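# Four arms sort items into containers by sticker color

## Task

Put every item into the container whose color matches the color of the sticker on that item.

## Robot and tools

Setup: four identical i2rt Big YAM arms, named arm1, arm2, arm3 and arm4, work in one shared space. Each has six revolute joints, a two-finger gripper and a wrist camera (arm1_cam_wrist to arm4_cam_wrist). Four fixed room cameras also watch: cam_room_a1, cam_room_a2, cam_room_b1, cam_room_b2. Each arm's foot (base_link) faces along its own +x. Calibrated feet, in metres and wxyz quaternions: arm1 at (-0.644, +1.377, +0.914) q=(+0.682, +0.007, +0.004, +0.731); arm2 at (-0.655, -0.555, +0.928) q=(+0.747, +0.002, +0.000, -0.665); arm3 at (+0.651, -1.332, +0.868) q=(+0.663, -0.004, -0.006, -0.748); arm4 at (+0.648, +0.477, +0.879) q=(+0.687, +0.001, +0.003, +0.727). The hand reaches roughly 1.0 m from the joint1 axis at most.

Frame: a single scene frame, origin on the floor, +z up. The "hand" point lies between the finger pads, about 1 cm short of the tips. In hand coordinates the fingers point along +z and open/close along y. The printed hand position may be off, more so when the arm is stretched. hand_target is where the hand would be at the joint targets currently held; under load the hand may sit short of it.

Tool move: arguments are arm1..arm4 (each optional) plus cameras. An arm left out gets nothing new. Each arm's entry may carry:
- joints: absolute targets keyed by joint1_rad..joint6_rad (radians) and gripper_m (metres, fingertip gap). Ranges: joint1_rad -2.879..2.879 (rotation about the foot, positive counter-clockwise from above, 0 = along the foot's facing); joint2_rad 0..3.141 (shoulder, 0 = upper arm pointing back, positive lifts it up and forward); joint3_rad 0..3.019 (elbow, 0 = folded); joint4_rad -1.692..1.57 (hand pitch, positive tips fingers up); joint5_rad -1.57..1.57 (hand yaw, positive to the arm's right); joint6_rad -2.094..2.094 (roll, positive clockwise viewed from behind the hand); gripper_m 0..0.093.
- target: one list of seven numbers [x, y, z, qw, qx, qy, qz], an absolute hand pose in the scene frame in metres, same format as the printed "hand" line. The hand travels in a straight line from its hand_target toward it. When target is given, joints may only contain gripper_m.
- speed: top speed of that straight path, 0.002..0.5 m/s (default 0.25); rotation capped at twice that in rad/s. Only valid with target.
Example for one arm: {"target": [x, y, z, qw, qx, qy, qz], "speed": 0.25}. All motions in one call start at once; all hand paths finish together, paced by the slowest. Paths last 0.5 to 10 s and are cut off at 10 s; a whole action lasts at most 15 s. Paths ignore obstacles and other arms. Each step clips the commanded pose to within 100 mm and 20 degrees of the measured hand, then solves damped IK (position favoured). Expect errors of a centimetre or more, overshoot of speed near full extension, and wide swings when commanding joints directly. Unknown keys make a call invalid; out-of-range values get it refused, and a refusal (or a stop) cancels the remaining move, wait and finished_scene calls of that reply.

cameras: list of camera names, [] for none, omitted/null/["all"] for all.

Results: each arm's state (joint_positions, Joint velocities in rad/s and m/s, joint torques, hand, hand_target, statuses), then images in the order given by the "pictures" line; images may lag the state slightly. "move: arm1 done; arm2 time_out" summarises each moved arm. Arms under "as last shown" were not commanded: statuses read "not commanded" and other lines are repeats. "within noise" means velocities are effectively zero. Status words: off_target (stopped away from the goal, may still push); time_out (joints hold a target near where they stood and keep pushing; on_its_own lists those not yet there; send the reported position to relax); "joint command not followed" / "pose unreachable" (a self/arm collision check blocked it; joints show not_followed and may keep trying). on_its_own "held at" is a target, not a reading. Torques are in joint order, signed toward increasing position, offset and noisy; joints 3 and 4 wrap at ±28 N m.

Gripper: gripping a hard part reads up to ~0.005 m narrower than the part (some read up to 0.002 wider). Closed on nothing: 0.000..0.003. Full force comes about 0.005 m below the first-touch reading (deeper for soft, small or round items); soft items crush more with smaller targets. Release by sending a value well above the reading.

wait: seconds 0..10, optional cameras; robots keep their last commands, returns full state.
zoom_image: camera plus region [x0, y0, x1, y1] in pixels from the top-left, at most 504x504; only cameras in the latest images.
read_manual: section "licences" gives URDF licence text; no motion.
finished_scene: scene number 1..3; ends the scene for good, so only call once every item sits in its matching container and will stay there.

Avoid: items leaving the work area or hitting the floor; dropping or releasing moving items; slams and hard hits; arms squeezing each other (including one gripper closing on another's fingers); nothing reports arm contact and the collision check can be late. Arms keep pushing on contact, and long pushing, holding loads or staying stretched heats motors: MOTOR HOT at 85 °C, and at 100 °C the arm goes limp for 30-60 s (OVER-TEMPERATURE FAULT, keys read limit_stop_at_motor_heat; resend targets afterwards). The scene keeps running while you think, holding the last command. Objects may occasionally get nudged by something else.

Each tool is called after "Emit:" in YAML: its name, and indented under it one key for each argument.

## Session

Emit:
move:

Scene clock: 0.00 s.
Joint torques (N m): no reading
Motor temperatures (°C): arm1=[20 23 26 23 21 21 21] | arm2=[23 24 26 22 22 20 23] | arm3=[24 23 23 23 24 23 23] | arm4=[22 21 23 22 24 21 24]
Heat: arm1: hottest joint3_rad 26 °C; arm2: hottest joint3_rad 26 °C; arm3: hottest joint1_rad 24 °C; arm4: hottest joint5_rad 24 °C.
Joint velocities: within noise
arm1.joint_positions: joint1_rad=+0.263 joint2_rad=+0.541 joint3_rad=+1.448 joint4_rad=-1.274 joint5_rad=+0.156 joint6_rad=+0.460 gripper_m=+0.09396
arm1.joint_status: not commanded
arm1.hand: x=-0.6722 y=+1.5689 z=+1.5123 quat_wxyz=(-0.269, +0.505, -0.648, -0.503) (m; scene frame)
arm1.hand_target: x=-0.6707 y=+1.5650 z=+1.5243 quat_wxyz=(-0.273, +0.499, -0.642, -0.514) (m; scene frame)
arm1.hand_status: not commanded
arm2.joint_positions: joint1_rad=+0.198 joint2_rad=+0.259 joint3_rad=+1.632 joint4_rad=-1.245 joint5_rad=-0.167 joint6_rad=+0.724 gripper_m=+0.09396
arm2.joint_status: not commanded
arm2.hand: x=-0.6328 y=-0.5393 z=+1.6268 quat_wxyz=(-0.736, -0.518, -0.413, +0.142) (m; scene frame)
arm2.hand_target: x=-0.6348 y=-0.5332 z=+1.6300 quat_wxyz=(-0.741, -0.512, -0.410, +0.144) (m; scene frame)
arm2.hand_status: not commanded
arm3.joint_positions: joint1_rad=-0.202 joint2_rad=+0.522 joint3_rad=+1.369 joint4_rad=-1.376 joint5_rad=-0.141 joint6_rad=+0.009 gripper_m=+0.09396
arm3.joint_status: not commanded
arm3.hand: x=+0.6122 y=-1.5130 z=+1.4112 quat_wxyz=(-0.346, -0.682, -0.528, +0.369) (m; scene frame)
arm3.hand_target: x=+0.6130 y=-1.5103 z=+1.4212 quat_wxyz=(-0.352, -0.676, -0.525, +0.378) (m; scene frame)
arm3.hand_status: not commanded
arm4.joint_positions: joint1_rad=+0.128 joint2_rad=+0.492 joint3_rad=+1.422 joint4_rad=-1.388 joint5_rad=-0.180 joint6_rad=-0.624 gripper_m=+0.09396
arm4.joint_status: not commanded
arm4.hand: x=+0.5903 y=+0.6373 z=+1.4468 quat_wxyz=(-0.401, +0.802, -0.272, -0.348) (m; scene frame)
arm4.hand_target: x=+0.5910 y=+0.6334 z=+1.4564 quat_wxyz=(-0.410, +0.797, -0.269, -0.353) (m; scene frame)
arm4.hand_status: not commanded
pictures: arm1_cam_wrist, arm2_cam_wrist, arm3_cam_wrist, arm4_cam_wrist, cam_room_a1, cam_room_a2, cam_room_b1, cam_room_b2
Images, in order (width x height): arm1_cam_wrist 672x504, arm2_cam_wrist 672x504, arm3_cam_wrist 672x504, arm4_cam_wrist 672x504, cam_room_a1 672x504, cam_room_a2 672x504, cam_room_b1 672x504, cam_room_b2 672x504.

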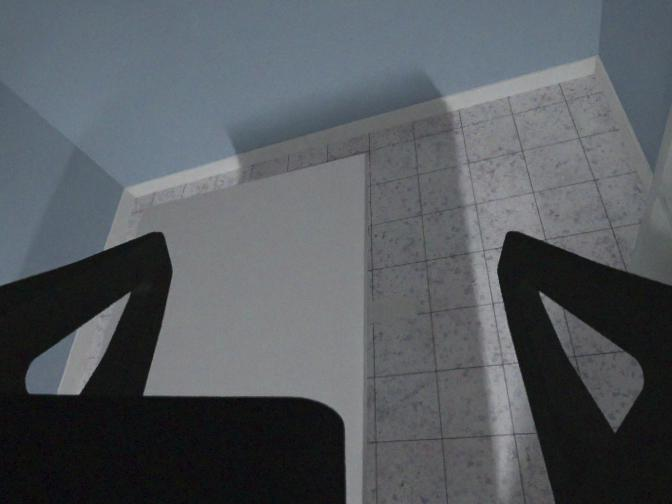

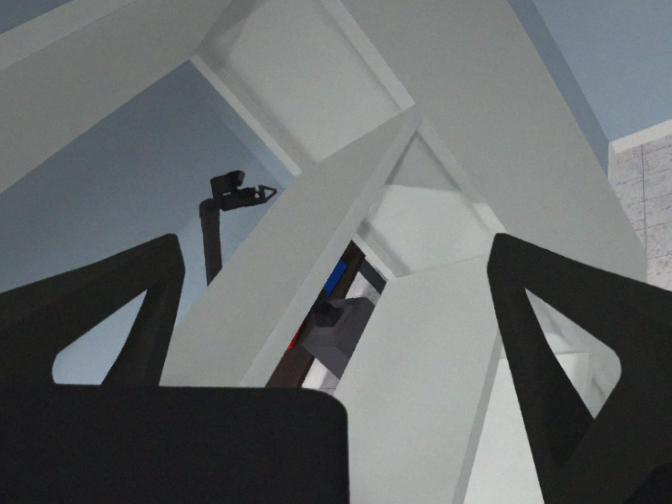

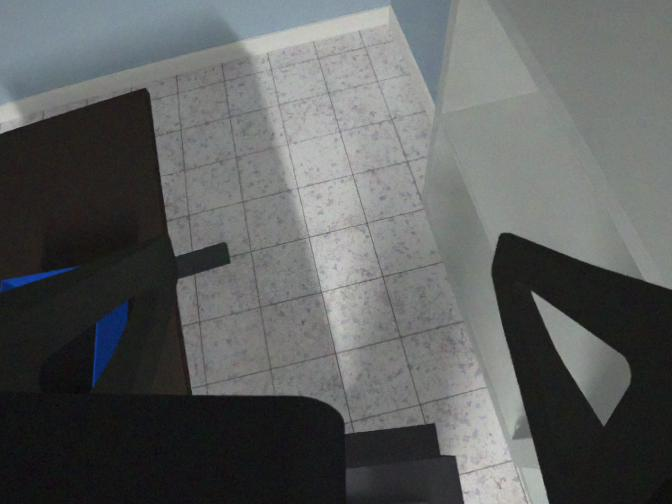

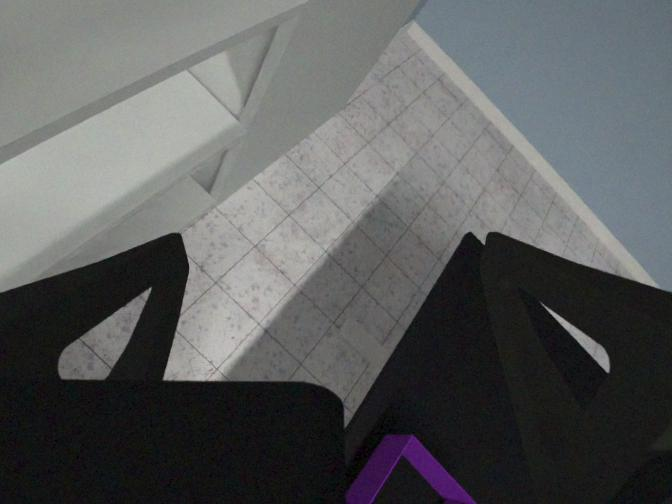

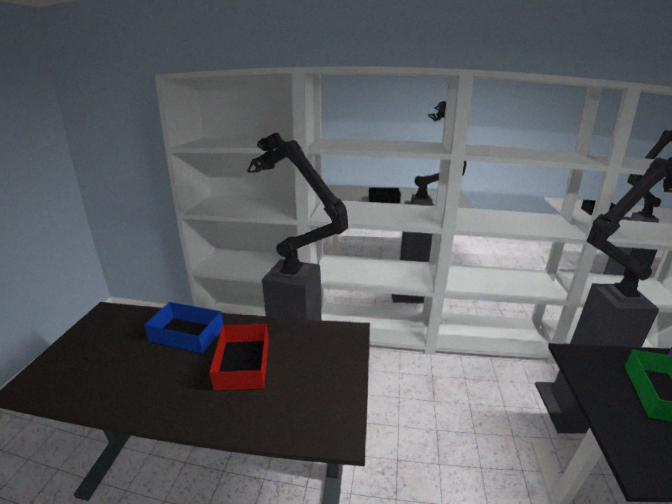

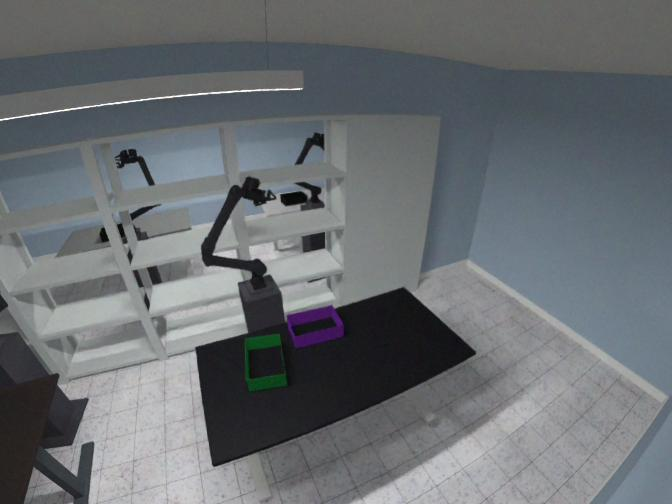

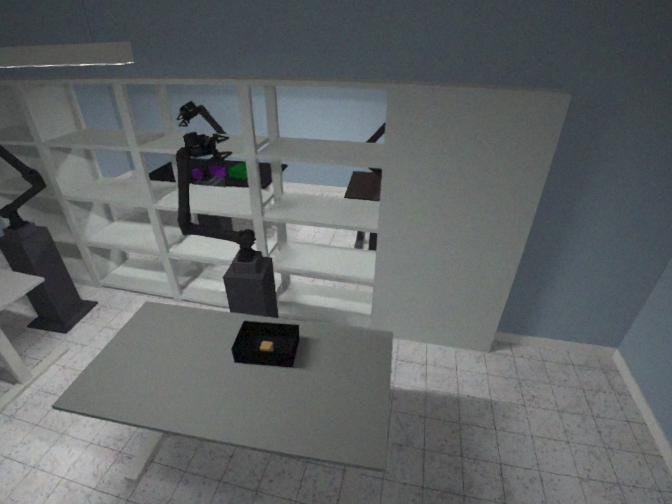

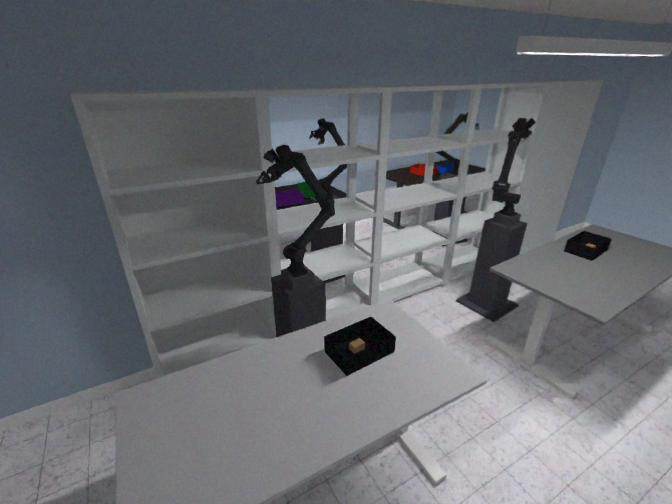

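Emit:
move:
  arm1: {"joints": {"joint1_rad": 1.6, "joint2_rad": 1.464, "joint3_rad": 1.1, "joint4_rad": -0.58, "joint5_rad": 0, "joint6_rad": 0}}
  arm2: {"joints": {"joint1_rad": -1.5, "joint2_rad": 1.464, "joint3_rad": 1.1, "joint4_rad": -0.58, "joint5_rad": 0, "joint6_rad": 0}}
  arm3: {"joints": {"joint1_rad": 1.6, "joint2_rad": 1.3, "joint3_rad": 1.1, "joint4_rad": -0.7, "joint5_rad": 0, "joint6_rad": 0}}
  arm4: {"joints": {"joint1_rad": -1.6, "joint2_rad": 1.3, "joint3_rad": 1.1, "joint4_rad": -0.7, "joint5_rad": 0, "joint6_rad": 0}}
  cameras: ["arm1_cam_wrist", "arm2_cam_wrist", "arm3_cam_wrist", "arm4_cam_wrist"]

Scene clock: 9.43 s.
Joint torques (N m): arm1=[-2.61 -8.82 12.38 1.92 0.09 -0.02] | arm2=[1.32 -13.1 11.69 2.63 -0.04 -0.09] | arm3=[1.08 -13.04 9.73 1.66 0.12 -0.11] | arm4=[1.38 -12.1 10.17 1.5 0.06 0.14]
Motor temperatures (°C): arm1=[20 23 27 23 21 21 21] | arm2=[23 24 26 22 22 20 23] | arm3=[24 23 24 23 24 23 23] | arm4=[22 22 24 22 24 21 24]
Heat: arm1: hottest joint3_rad 27 °C; arm2: hottest joint3_rad 26 °C; arm3: hottest joint1_rad 24 °C; arm4: hottest joint3_rad 24 °C.
move: arm1 done; arm2 done; arm3 done; arm4 done
Joint velocities: within noise
arm1.joint_positions: joint1_rad=+1.603 joint2_rad=+1.460 joint3_rad=+1.084 joint4_rad=-0.597 joint5_rad=-0.002 joint6_rad=+0.007 gripper_m=+0.09398
arm1.joint_status: all done
arm1.hand: x=-1.1795 y=+1.3226 z=+1.0931 quat_wxyz=(+0.015, +0.952, +0.046, -0.301) (m; scene frame)
arm1.hand_target: x=-1.1885 y=+1.3234 z=+1.1016 quat_wxyz=(+0.013, +0.948, +0.047, -0.315) (m; scene frame)
arm1.hand_status: not commanded
arm2.joint_positions: joint1_rad=-1.507 joint2_rad=+1.450 joint3_rad=+1.092 joint4_rad=-0.597 joint5_rad=+0.000 joint6_rad=+0.015 gripper_m=+0.09399
arm2.joint_status: all done
arm2.hand: x=-1.1903 y=-0.6532 z=+1.1069 quat_wxyz=(-0.028, -0.950, -0.079, +0.301) (m; scene frame)
arm2.hand_target: x=-1.1960 y=-0.6581 z=+1.1058 quat_wxyz=(-0.027, -0.947, -0.090, +0.306) (m; scene frame)
arm2.hand_status: not commanded
arm3.joint_positions: joint1_rad=+1.599 joint2_rad=+1.314 joint3_rad=+1.098 joint4_rad=-0.710 joint5_rad=-0.002 joint6_rad=+0.006 gripper_m=+0.09398
arm3.joint_status: all done
arm3.hand: x=+1.1608 y=-1.3757 z=+1.1048 quat_wxyz=(-0.318, -0.044, -0.947, +0.019) (m; scene frame)
arm3.hand_target: x=+1.1616 y=-1.3757 z=+1.1134 quat_wxyz=(-0.329, -0.041, -0.943, +0.022) (m; scene frame)
arm3.hand_status: not commanded
arm4.joint_positions: joint1_rad=-1.606 joint2_rad=+1.303 joint3_rad=+1.084 joint4_rad=-0.713 joint5_rad=+0.001 joint6_rad=-0.012 gripper_m=+0.09398
arm4.joint_status: all done
arm4.hand: x=+1.1554 y=+0.4883 z=+1.1097 quat_wxyz=(-0.311, +0.016, -0.950, +0.001) (m; scene frame)
arm4.hand_target: x=+1.1621 y=+0.4917 z=+1.1218 quat_wxyz=(-0.327, +0.014, -0.945, -0.003) (m; scene frame)
arm4.hand_status: not commanded
pictures: arm1_cam_wrist, arm2_cam_wrist, arm3_cam_wrist, arm4_cam_wrist
Images, in order (width x height): arm1_cam_wrist 672x504, arm2_cam_wrist 672x504, arm3_cam_wrist 672x504, arm4_cam_wrist 672x504.

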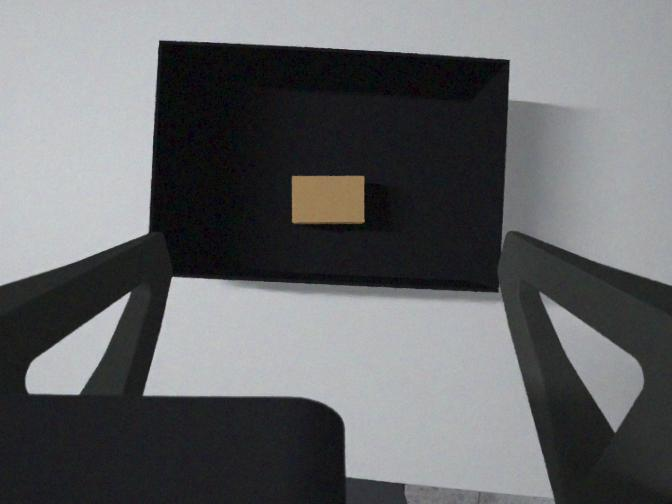

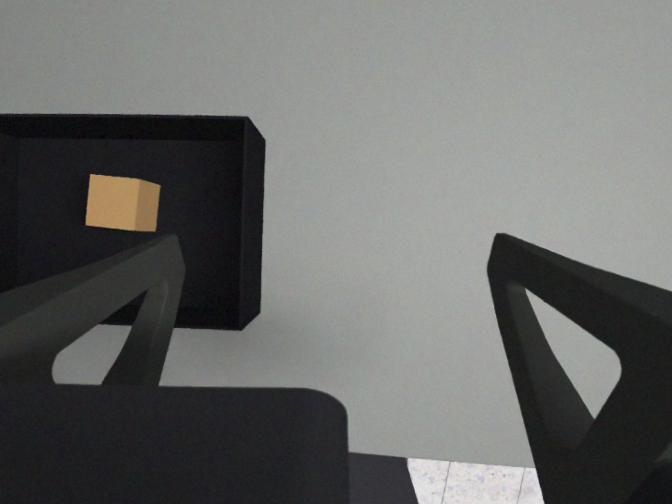

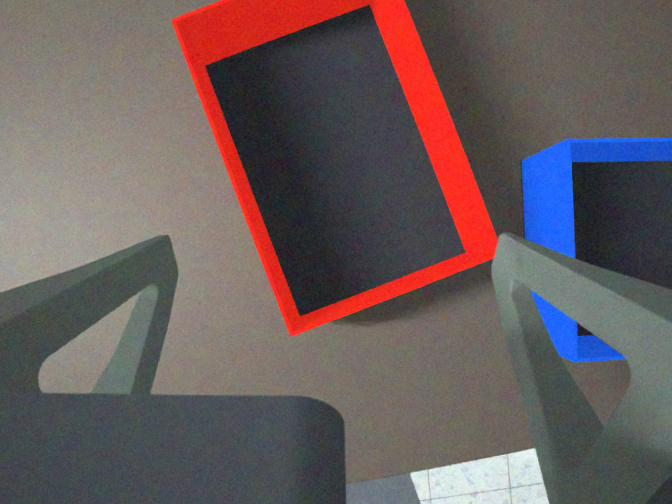

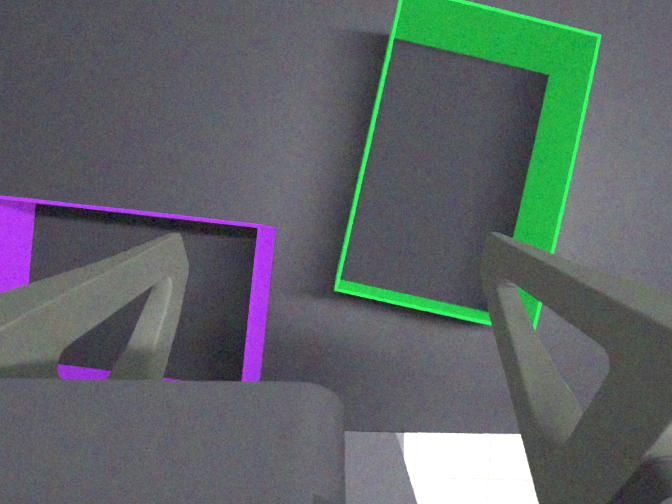

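Emit:
move:
  cameras: ["cam_room_a1", "cam_room_a2", "cam_room_b1", "cam_room_b2"]

Emit:
zoom_image:
  camera: "cam_room_b1"
  region: [225, 310, 309, 373]

Emit:
zoom_image:
  camera: "cam_room_b2"
  region: [319, 314, 403, 377]

Emit:
zoom_image:
  camera: "cam_room_b2"
  region: [555, 220, 623, 271]

Scene clock: 15.17 s.
Joint torques (N m): arm1=[-2.32 -9.17 12.25 1.94 0.06 -0.06] | arm2=[1.26 -13.04 11.67 2.59 -0.04 -0.08] | arm3=[1.14 -13.16 9.72 1.66 0.11 -0.11] | arm4=[1.14 -12.69 10.29 1.42 0.07 0.16]
Motor temperatures (°C): arm1=[20 23 27 23 21 21 21] | arm2=[23 24 26 22 22 20 23] | arm3=[24 23 25 23 24 23 23] | arm4=[22 22 26 22 24 21 24]
Heat: arm1: hottest joint3_rad 27 °C; arm2: hottest joint3_rad 26 °C; arm3: hottest joint3_rad 25 °C; arm4: hottest joint3_rad 26 °C.
Joint velocities: within noise
arm1.joint_positions: joint1_rad=+1.603 joint2_rad=+1.460 joint3_rad=+1.084 joint4_rad=-0.597 joint5_rad=-0.002 joint6_rad=+0.007 gripper_m=+0.09398
arm1.joint_status: all done
arm1.hand: x=-1.1795 y=+1.3226 z=+1.0931 quat_wxyz=(+0.015, +0.952, +0.046, -0.301) (m; scene frame)
arm1.hand_target: x=-1.1885 y=+1.3234 z=+1.1016 quat_wxyz=(+0.013, +0.948, +0.047, -0.315) (m; scene frame)
arm1.hand_status: not commanded
arm2.joint_positions: joint1_rad=-1.507 joint2_rad=+1.450 joint3_rad=+1.092 joint4_rad=-0.597 joint5_rad=+0.000 joint6_rad=+0.014 gripper_m=+0.09399
arm2.joint_status: all done
arm2.hand: x=-1.1903 y=-0.6532 z=+1.1069 quat_wxyz=(-0.028, -0.950, -0.080, +0.301) (m; scene frame)
arm2.hand_target: x=-1.1960 y=-0.6581 z=+1.1058 quat_wxyz=(-0.027, -0.947, -0.090, +0.306) (m; scene frame)
arm2.hand_status: not commanded
arm3.joint_positions: joint1_rad=+1.599 joint2_rad=+1.314 joint3_rad=+1.098 joint4_rad=-0.710 joint5_rad=-0.002 joint6_rad=+0.006 gripper_m=+0.09398
arm3.joint_status: all done
arm3.hand: x=+1.1608 y=-1.3757 z=+1.1048 quat_wxyz=(-0.318, -0.044, -0.947, +0.019) (m; scene frame)
arm3.hand_target: x=+1.1616 y=-1.3757 z=+1.1134 quat_wxyz=(-0.329, -0.041, -0.943, +0.022) (m; scene frame)
arm3.hand_status: not commanded
arm4.joint_positions: joint1_rad=-1.606 joint2_rad=+1.303 joint3_rad=+1.084 joint4_rad=-0.713 joint5_rad=+0.001 joint6_rad=-0.012 gripper_m=+0.09398
arm4.joint_status: all done
arm4.hand: x=+1.1554 y=+0.4883 z=+1.1097 quat_wxyz=(-0.311, +0.016, -0.950, +0.001) (m; scene frame)
arm4.hand_target: x=+1.1621 y=+0.4917 z=+1.1218 quat_wxyz=(-0.327, +0.014, -0.945, -0.003) (m; scene frame)
arm4.hand_status: not commanded
pictures: cam_room_a1, cam_room_a2, cam_room_b1, cam_room_b2
Images, in order (width x height): cam_room_a1 672x504, cam_room_a2 672x504, cam_room_b1 672x504, cam_room_b2 672x504.

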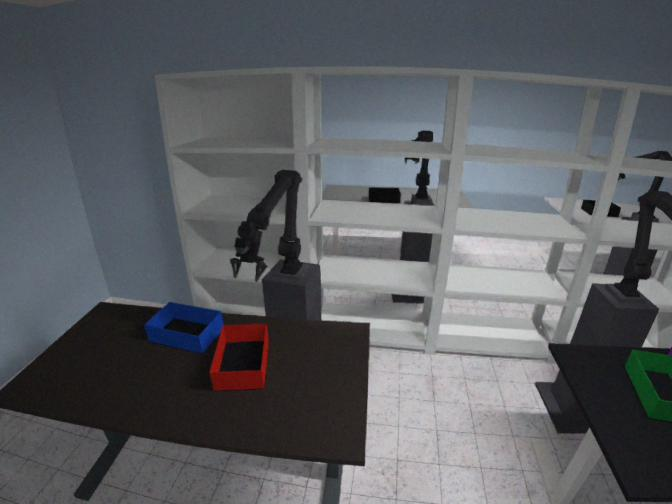

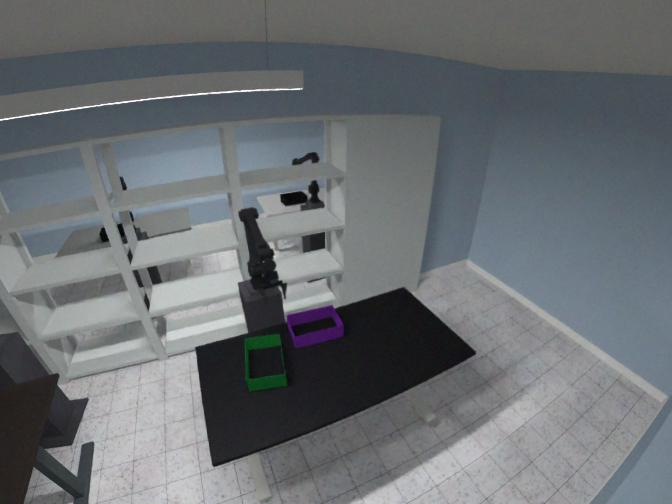

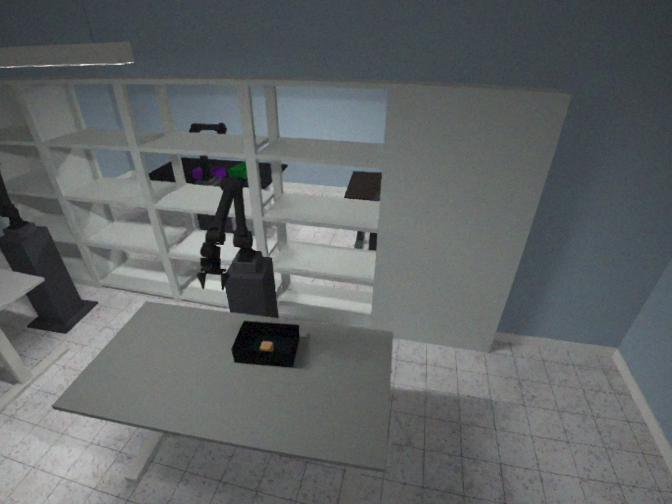

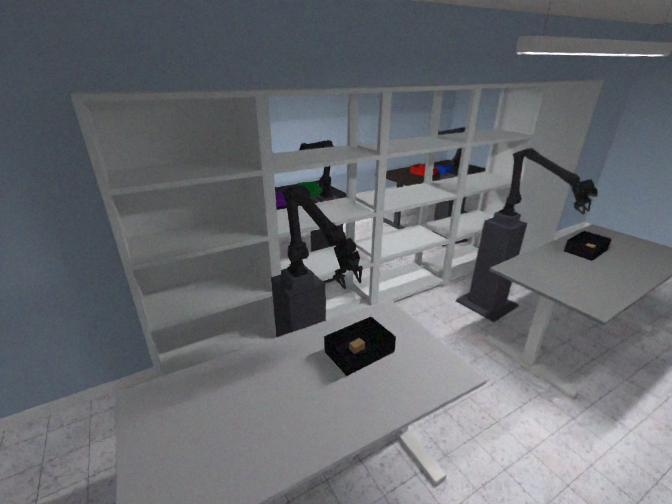

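Scaled by 6.000.

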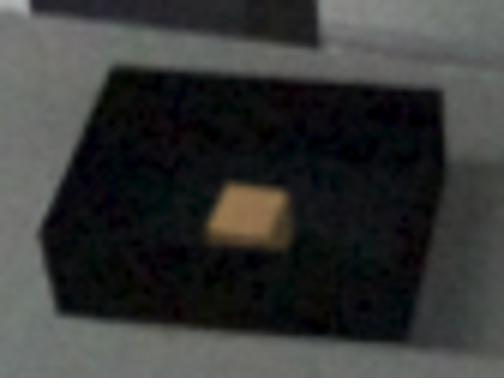

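Scaled by 6.000.

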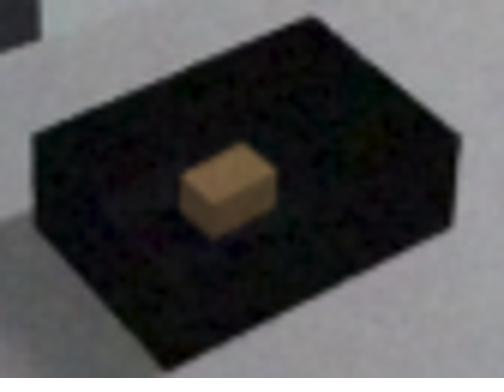

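Scaled by 7.412.

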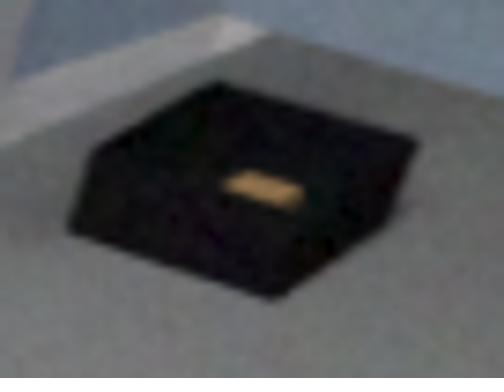

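Emit:
move:
  arm1: {"target": [-1.223, 1.311, 0.91, -0.012, -0.9603, -0.0419, 0.2753], "speed": 0.35}
  arm2: {"target": [-1.203, -0.865, 0.93, -0.0087, -0.9608, -0.0302, 0.2755], "speed": 0.35}
  cameras: ["arm1_cam_wrist", "arm2_cam_wrist"]

Scene clock: 47.40 s.
Joint torques (N m): arm1=[-0.79 -13.45 9.55 1.76 0.13 0.13] | arm2=[0.15 -18.14 12.67 2.22 0.42 0.23] | arm3=[1.14 -13.1 9.7 1.63 0.11 -0.11] | arm4=[1.26 -12.16 10.19 1.37 0.1 0.16]
Motor temperatures (°C): arm1=[20 24 30 23 21 21 21] | arm2=[23 24 29 22 22 20 23] | arm3=[24 24 27 23 24 23 23] | arm4=[22 23 32 22 24 21 24]
Heat: arm1: hottest joint3_rad 30 °C; arm2: hottest joint3_rad 29 °C; arm3: hottest joint3_rad 27 °C; arm4: hottest joint3_rad 32 °C.
move: arm1 off_target; arm2 off_target
Joint velocities: within noise
arm1.joint_positions: joint1_rad=+1.610 joint2_rad=+1.858 joint3_rad=+1.026 joint4_rad=-0.232 joint5_rad=+0.011 joint6_rad=+0.021 gripper_m=+0.09398
arm1.joint_status: not commanded
arm1.hand: x=-1.2115 y=+1.3181 z=+0.8994 quat_wxyz=(+0.009, +0.965, +0.041, -0.258) (m; scene frame)
arm1.hand_target: x=-1.2226 y=+1.3109 z=+0.9101 quat_wxyz=(+0.012, +0.960, +0.042, -0.275) (m; scene frame)
arm1.hand_status: off_target (0.017 m and 2.1 deg from the pose sent, 0.188 m and 3.2 deg at the start)
arm2.joint_positions: joint1_rad=-1.092 joint2_rad=+1.917 joint3_rad=+1.187 joint4_rad=-0.388 joint5_rad=+0.263 joint6_rad=+0.442 gripper_m=+0.09399
arm2.joint_status: not commanded
arm2.hand: x=-1.1803 y=-0.8564 z=+0.9191 quat_wxyz=(+0.002, -0.966, -0.045, +0.256) (m; scene frame)
arm2.hand_target: x=-1.2019 y=-0.8644 z=+0.9307 quat_wxyz=(-0.009, -0.961, -0.030, +0.276) (m; scene frame)
arm2.hand_status: off_target (0.027 m and 3.2 deg from the pose sent, 0.276 m and 6.9 deg at the start)
arm3, arm4: as last shown
pictures: arm1_cam_wrist, arm2_cam_wrist
Images, in order (width x height): arm1_cam_wrist 672x504, arm2_cam_wrist 672x504.

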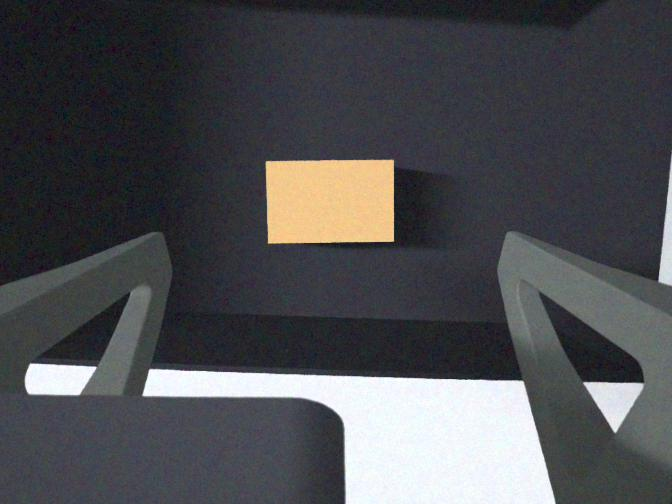

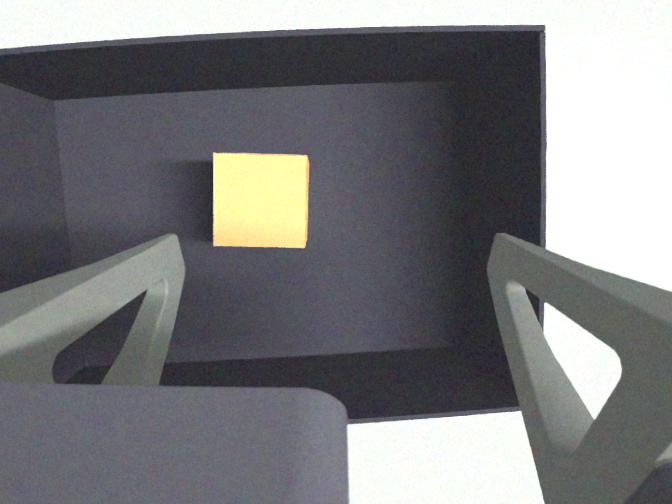

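Emit:
move:
  arm1: {"target": [-1.239, 1.306, 0.83, -0.012, -0.9603, -0.0419, 0.2753], "speed": 0.25}
  arm2: {"target": [-1.215, -0.906, 0.89, -0.0131, -0.9608, -0.03, 0.2755], "speed": 0.25}
  cameras: ["arm1_cam_wrist", "arm2_cam_wrist"]

Scene clock: 68.20 s.
Joint torques (N m): arm1=[-0.97 -15.15 9.94 1.81 0.07 0.12] | arm2=[0.91 -19.14 12.6 2.18 0.42 0.22] | arm3=[1.2 -13.16 9.73 1.63 0.11 -0.11] | arm4=[1.08 -12.81 10.14 1.52 0.06 0.17]
Motor temperatures (°C): arm1=[20 25 31 23 21 21 21] | arm2=[23 25 31 22 22 20 23] | arm3=[24 24 27 23 24 23 23] | arm4=[22 23 34 22 24 21 24]
Heat: arm1: hottest joint3_rad 31 °C; arm2: hottest joint3_rad 31 °C; arm3: hottest joint3_rad 27 °C; arm4: hottest joint3_rad 34 °C.
move: arm1 off_target; arm2 off_target
Joint velocities: within noise
arm1.joint_positions: joint1_rad=+1.617 joint2_rad=+2.063 joint3_rad=+1.032 joint4_rad=-0.065 joint5_rad=+0.014 joint6_rad=+0.027 gripper_m=+0.09398
arm1.joint_status: not commanded
arm1.hand: x=-1.2115 y=+1.3154 z=+0.8087 quat_wxyz=(+0.008, +0.969, +0.041, -0.243) (m; scene frame)
arm1.hand_target: x=-1.2376 y=+1.3060 z=+0.8309 quat_wxyz=(+0.012, +0.960, +0.042, -0.275) (m; scene frame)
arm1.hand_status: off_target (0.036 m and 3.9 deg from the pose sent, 0.076 m and 2.1 deg at the start)
arm2.joint_positions: joint1_rad=-1.056 joint2_rad=+2.043 joint3_rad=+1.283 joint4_rad=-0.357 joint5_rad=+0.277 joint6_rad=+0.485 gripper_m=+0.09399
arm2.joint_status: not commanded
arm2.hand: x=-1.1965 y=-0.8927 z=+0.8845 quat_wxyz=(-0.002, -0.965, -0.040, +0.259) (m; scene frame)
arm2.hand_target: x=-1.2140 y=-0.9056 z=+0.8907 quat_wxyz=(-0.013, -0.961, -0.030, +0.276) (m; scene frame)
arm2.hand_status: off_target (0.023 m and 2.6 deg from the pose sent, 0.067 m and 3.4 deg at the start)
arm3, arm4: as last shown
pictures: arm1_cam_wrist, arm2_cam_wrist
Images, in order (width x height): arm1_cam_wrist 672x504, arm2_cam_wrist 672x504.

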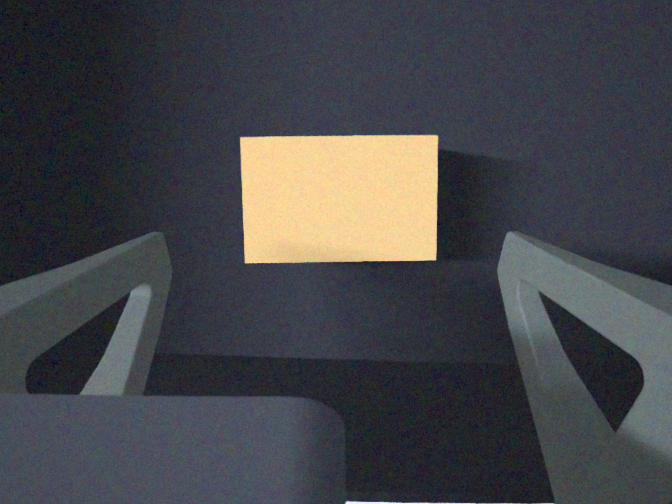

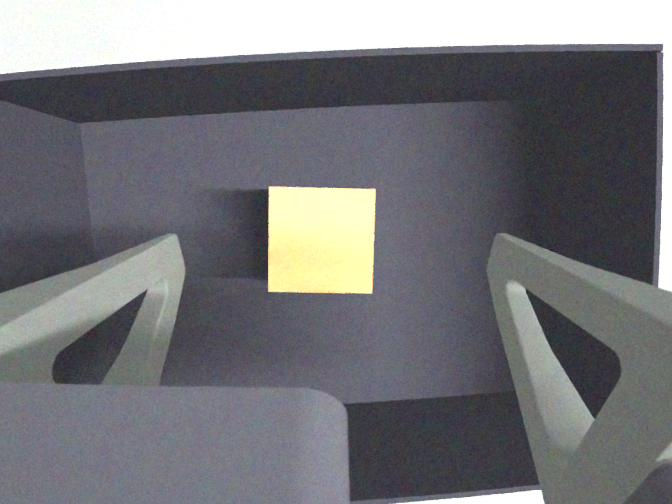

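Emit:
move:
  arm1: {"target": [-1.262, 1.304, 0.797, -0.012, -0.9603, -0.0419, 0.2753], "speed": 0.2}
  arm2: {"target": [-1.219, -0.913, 0.787, -0.0131, -0.9608, -0.03, 0.2755], "speed": 0.2}
  cameras: ["arm1_cam_wrist", "arm2_cam_wrist"]

Scene clock: 80.37 s.
Joint torques (N m): arm1=[-1.2 -14.21 9.96 1.68 0.07 0.1] | arm2=[1.38 -20.89 10.52 2.24 0.43 0.21] | arm3=[1.08 -13.16 9.72 1.68 0.11 -0.11] | arm4=[1.2 -12.69 10.25 1.44 0.09 0.14]
Motor temperatures (°C): arm1=[20 25 31 23 21 21 21] | arm2=[23 25 31 22 22 20 23] | arm3=[24 24 28 23 24 23 23] | arm4=[22 23 35 22 24 21 24]
Heat: arm1: hottest joint3_rad 31 °C; arm2: hottest joint3_rad 31 °C; arm3: hottest joint3_rad 28 °C; arm4: hottest joint3_rad 35 °C.
move: arm1 off_target; arm2 off_target
Joint velocities: within noise
arm1.joint_positions: joint1_rad=+1.617 joint2_rad=+2.151 joint3_rad=+1.113 joint4_rad=-0.037 joint5_rad=+0.014 joint6_rad=+0.027 gripper_m=+0.09398
arm1.joint_status: not commanded
arm1.hand: x=-1.2391 y=+1.3123 z=+0.7874 quat_wxyz=(+0.009, +0.967, +0.041, -0.252) (m; scene frame)
arm1.hand_target: x=-1.2609 y=+1.3040 z=+0.7978 quat_wxyz=(+0.012, +0.960, +0.042, -0.275) (m; scene frame)
arm1.hand_status: off_target (0.026 m and 2.8 deg from the pose sent, 0.053 m and 3.9 deg at the start)
arm2.joint_positions: joint1_rad=-1.056 joint2_rad=+2.261 joint3_rad=+1.326 joint4_rad=-0.184 joint5_rad=+0.280 joint6_rad=+0.491 gripper_m=+0.09399
arm2.joint_status: not commanded
arm2.hand: x=-1.2048 y=-0.8980 z=+0.7828 quat_wxyz=(-0.001, -0.965, -0.037, +0.259) (m; scene frame)
arm2.hand_target: x=-1.2181 y=-0.9127 z=+0.7876 quat_wxyz=(-0.013, -0.961, -0.030, +0.275) (m; scene frame)
arm2.hand_status: off_target (0.021 m and 2.5 deg from the pose sent, 0.102 m and 2.6 deg at the start)
arm3, arm4: as last shown
pictures: arm1_cam_wrist, arm2_cam_wrist
Images, in order (width x height): arm1_cam_wrist 672x504, arm2_cam_wrist 672x504.

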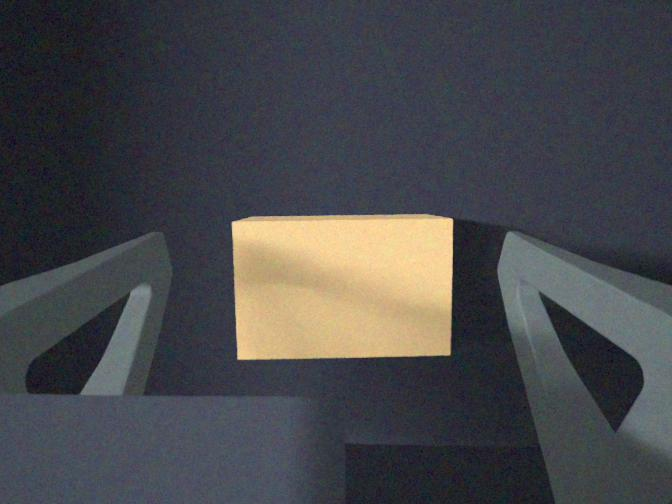

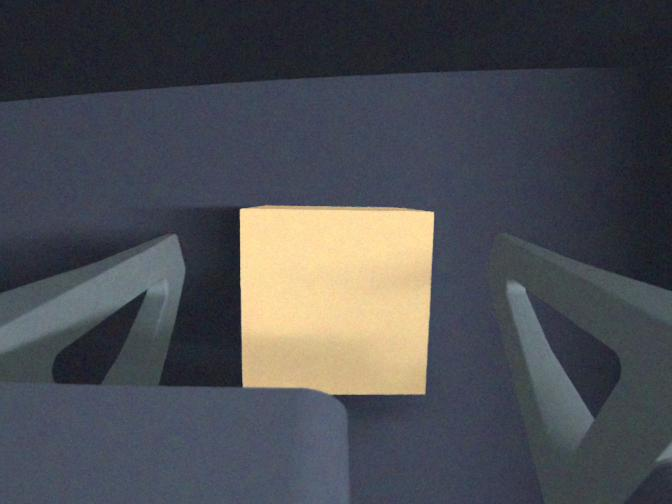

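Emit:
move:
  arm1: {"target": [-1.253, 1.304, 0.779, -0.012, -0.9603, -0.0419, 0.2753], "speed": 0.15}
  arm2: {"target": [-1.208, -0.913, 0.769, -0.0131, -0.9608, -0.03, 0.2755], "speed": 0.15}
  cameras: ["arm1_cam_wrist", "arm2_cam_wrist"]

Scene clock: 92.87 s.
Joint torques (N m): arm1=[-0.32 -14.1 7.84 1.88 0.09 0.09] | arm2=[1.49 -19.08 8.7 2.41 0.43 0.21] | arm3=[1.08 -12.98 9.7 1.65 0.12 -0.11] | arm4=[1.03 -12.51 10.28 1.44 0.1 0.17]
Motor temperatures (°C): arm1=[20 25 31 23 21 21 21] | arm2=[23 26 32 22 22 20 23] | arm3=[24 24 28 23 24 23 23] | arm4=[22 24 36 22 24 21 24]
Heat: arm1: hottest joint3_rad 31 °C; arm2: hottest joint3_rad 32 °C; arm3: hottest joint3_rad 28 °C; arm4: hottest joint3_rad 36 °C.
move: arm1 off_target; arm2 off_target
Joint velocities: within noise
arm1.joint_positions: joint1_rad=+1.617 joint2_rad=+2.177 joint3_rad=+1.113 joint4_rad=+0.014 joint5_rad=+0.015 joint6_rad=+0.028 gripper_m=+0.09398
arm1.joint_status: not commanded
arm1.hand: x=-1.2431 y=+1.3119 z=+0.7785 quat_wxyz=(+0.010, +0.964, +0.041, -0.264) (m; scene frame)
arm1.hand_target: x=-1.2527 y=+1.3040 z=+0.7792 quat_wxyz=(+0.012, +0.960, +0.042, -0.275) (m; scene frame)
arm1.hand_status: off_target (0.013 m and 1.3 deg from the pose sent, 0.018 m and 2.8 deg at the start)
arm2.joint_positions: joint1_rad=-1.047 joint2_rad=+2.265 joint3_rad=+1.326 joint4_rad=-0.142 joint5_rad=+0.286 joint6_rad=+0.501 gripper_m=+0.09399
arm2.joint_status: not commanded
arm2.hand: x=-1.2083 y=-0.9068 z=+0.7847 quat_wxyz=(-0.012, -0.961, -0.033, +0.275) (m; scene frame)
arm2.hand_target: x=-1.2075 y=-0.9125 z=+0.7694 quat_wxyz=(-0.013, -0.961, -0.030, +0.275) (m; scene frame)
arm2.hand_status: off_target (0.017 m and 0.4 deg from the pose sent, 0.021 m and 2.5 deg at the start)
arm3, arm4: as last shown
pictures: arm1_cam_wrist, arm2_cam_wrist
Images, in order (width x height): arm1_cam_wrist 672x504, arm2_cam_wrist 672x504.

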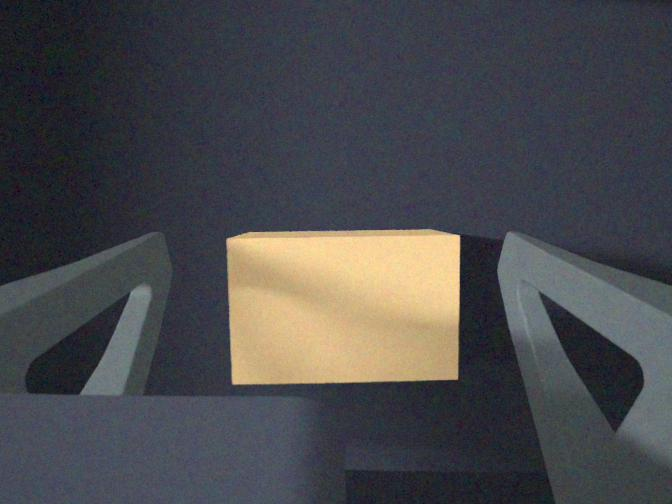

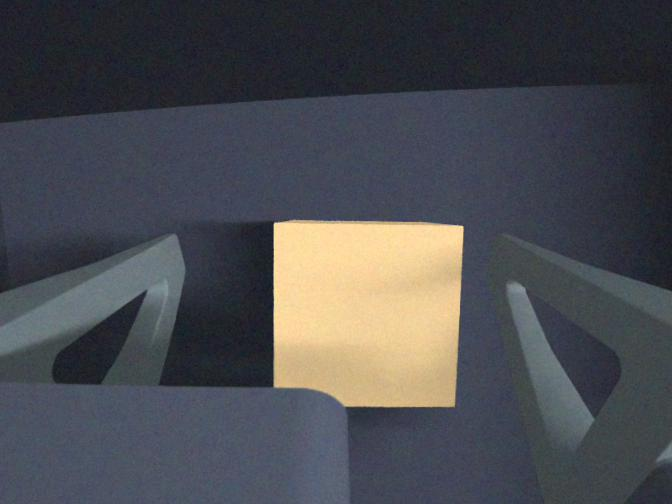

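Emit:
move:
  arm1: {"target": [-1.228, 1.304, 0.762, -0.012, -0.9603, -0.0419, 0.2753], "speed": 0.15}
  arm2: {"target": [-1.190, -0.899, 0.755, -0.0131, -0.9608, -0.03, 0.2755], "speed": 0.15}
  cameras: ["arm1_cam_wrist", "arm2_cam_wrist"]

Scene clock: 98.47 s.
Joint torques (N m): arm1=[-0.85 -13.92 5.75 1.83 0.13 0.13] | arm2=[1.32 -19.02 6.28 2.41 0.42 0.2] | arm3=[1.26 -13.04 9.73 1.63 0.12 -0.11] | arm4=[1.44 -11.99 10.18 1.33 0.08 0.18]
Motor temperatures (°C): arm1=[20 25 31 23 21 21 21] | arm2=[23 26 32 22 22 20 23] | arm3=[24 24 28 23 24 23 23] | arm4=[22 24 36 22 24 21 24]
Heat: arm1: hottest joint3_rad 31 °C; arm2: hottest joint3_rad 32 °C; arm3: hottest joint3_rad 28 °C; arm4: hottest joint3_rad 36 °C.
move: arm1 done; arm2 off_target
Joint velocities: within noise
arm1.joint_positions: joint1_rad=+1.623 joint2_rad=+2.187 joint3_rad=+1.060 joint4_rad=+0.094 joint5_rad=+0.018 joint6_rad=+0.033 gripper_m=+0.09398
arm1.joint_status: not commanded
arm1.hand: x=-1.2279 y=+1.3103 z=+0.7667 quat_wxyz=(+0.010, +0.961, +0.041, -0.273) (m; scene frame)
arm1.hand_target: x=-1.2278 y=+1.3041 z=+0.7620 quat_wxyz=(+0.012, +0.960, +0.042, -0.275) (m; scene frame)
arm1.hand_status: done (0.008 m and 0.4 deg from the pose sent, 0.024 m and 1.4 deg at the start)
arm2.joint_positions: joint1_rad=-1.047 joint2_rad=+2.267 joint3_rad=+1.279 joint4_rad=-0.073 joint5_rad=+0.286 joint6_rad=+0.501 gripper_m=+0.09399
arm2.joint_status: not commanded
arm2.hand: x=-1.1999 y=-0.9005 z=+0.7759 quat_wxyz=(-0.017, -0.958, -0.032, +0.283) (m; scene frame)
arm2.hand_target: x=-1.1896 y=-0.8985 z=+0.7557 quat_wxyz=(-0.013, -0.961, -0.030, +0.275) (m; scene frame)
arm2.hand_status: off_target (0.023 m and 1.1 deg from the pose sent, 0.036 m and 0.4 deg at the start)
arm3, arm4: as last shown
pictures: arm1_cam_wrist, arm2_cam_wrist
Images, in order (width x height): arm1_cam_wrist 672x504, arm2_cam_wrist 672x504.

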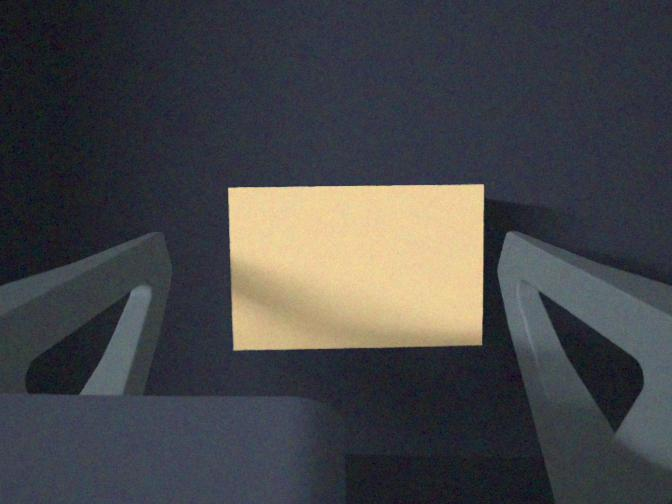

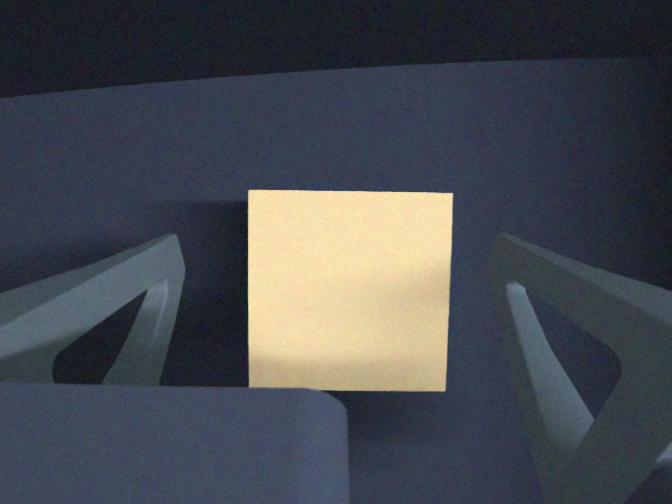

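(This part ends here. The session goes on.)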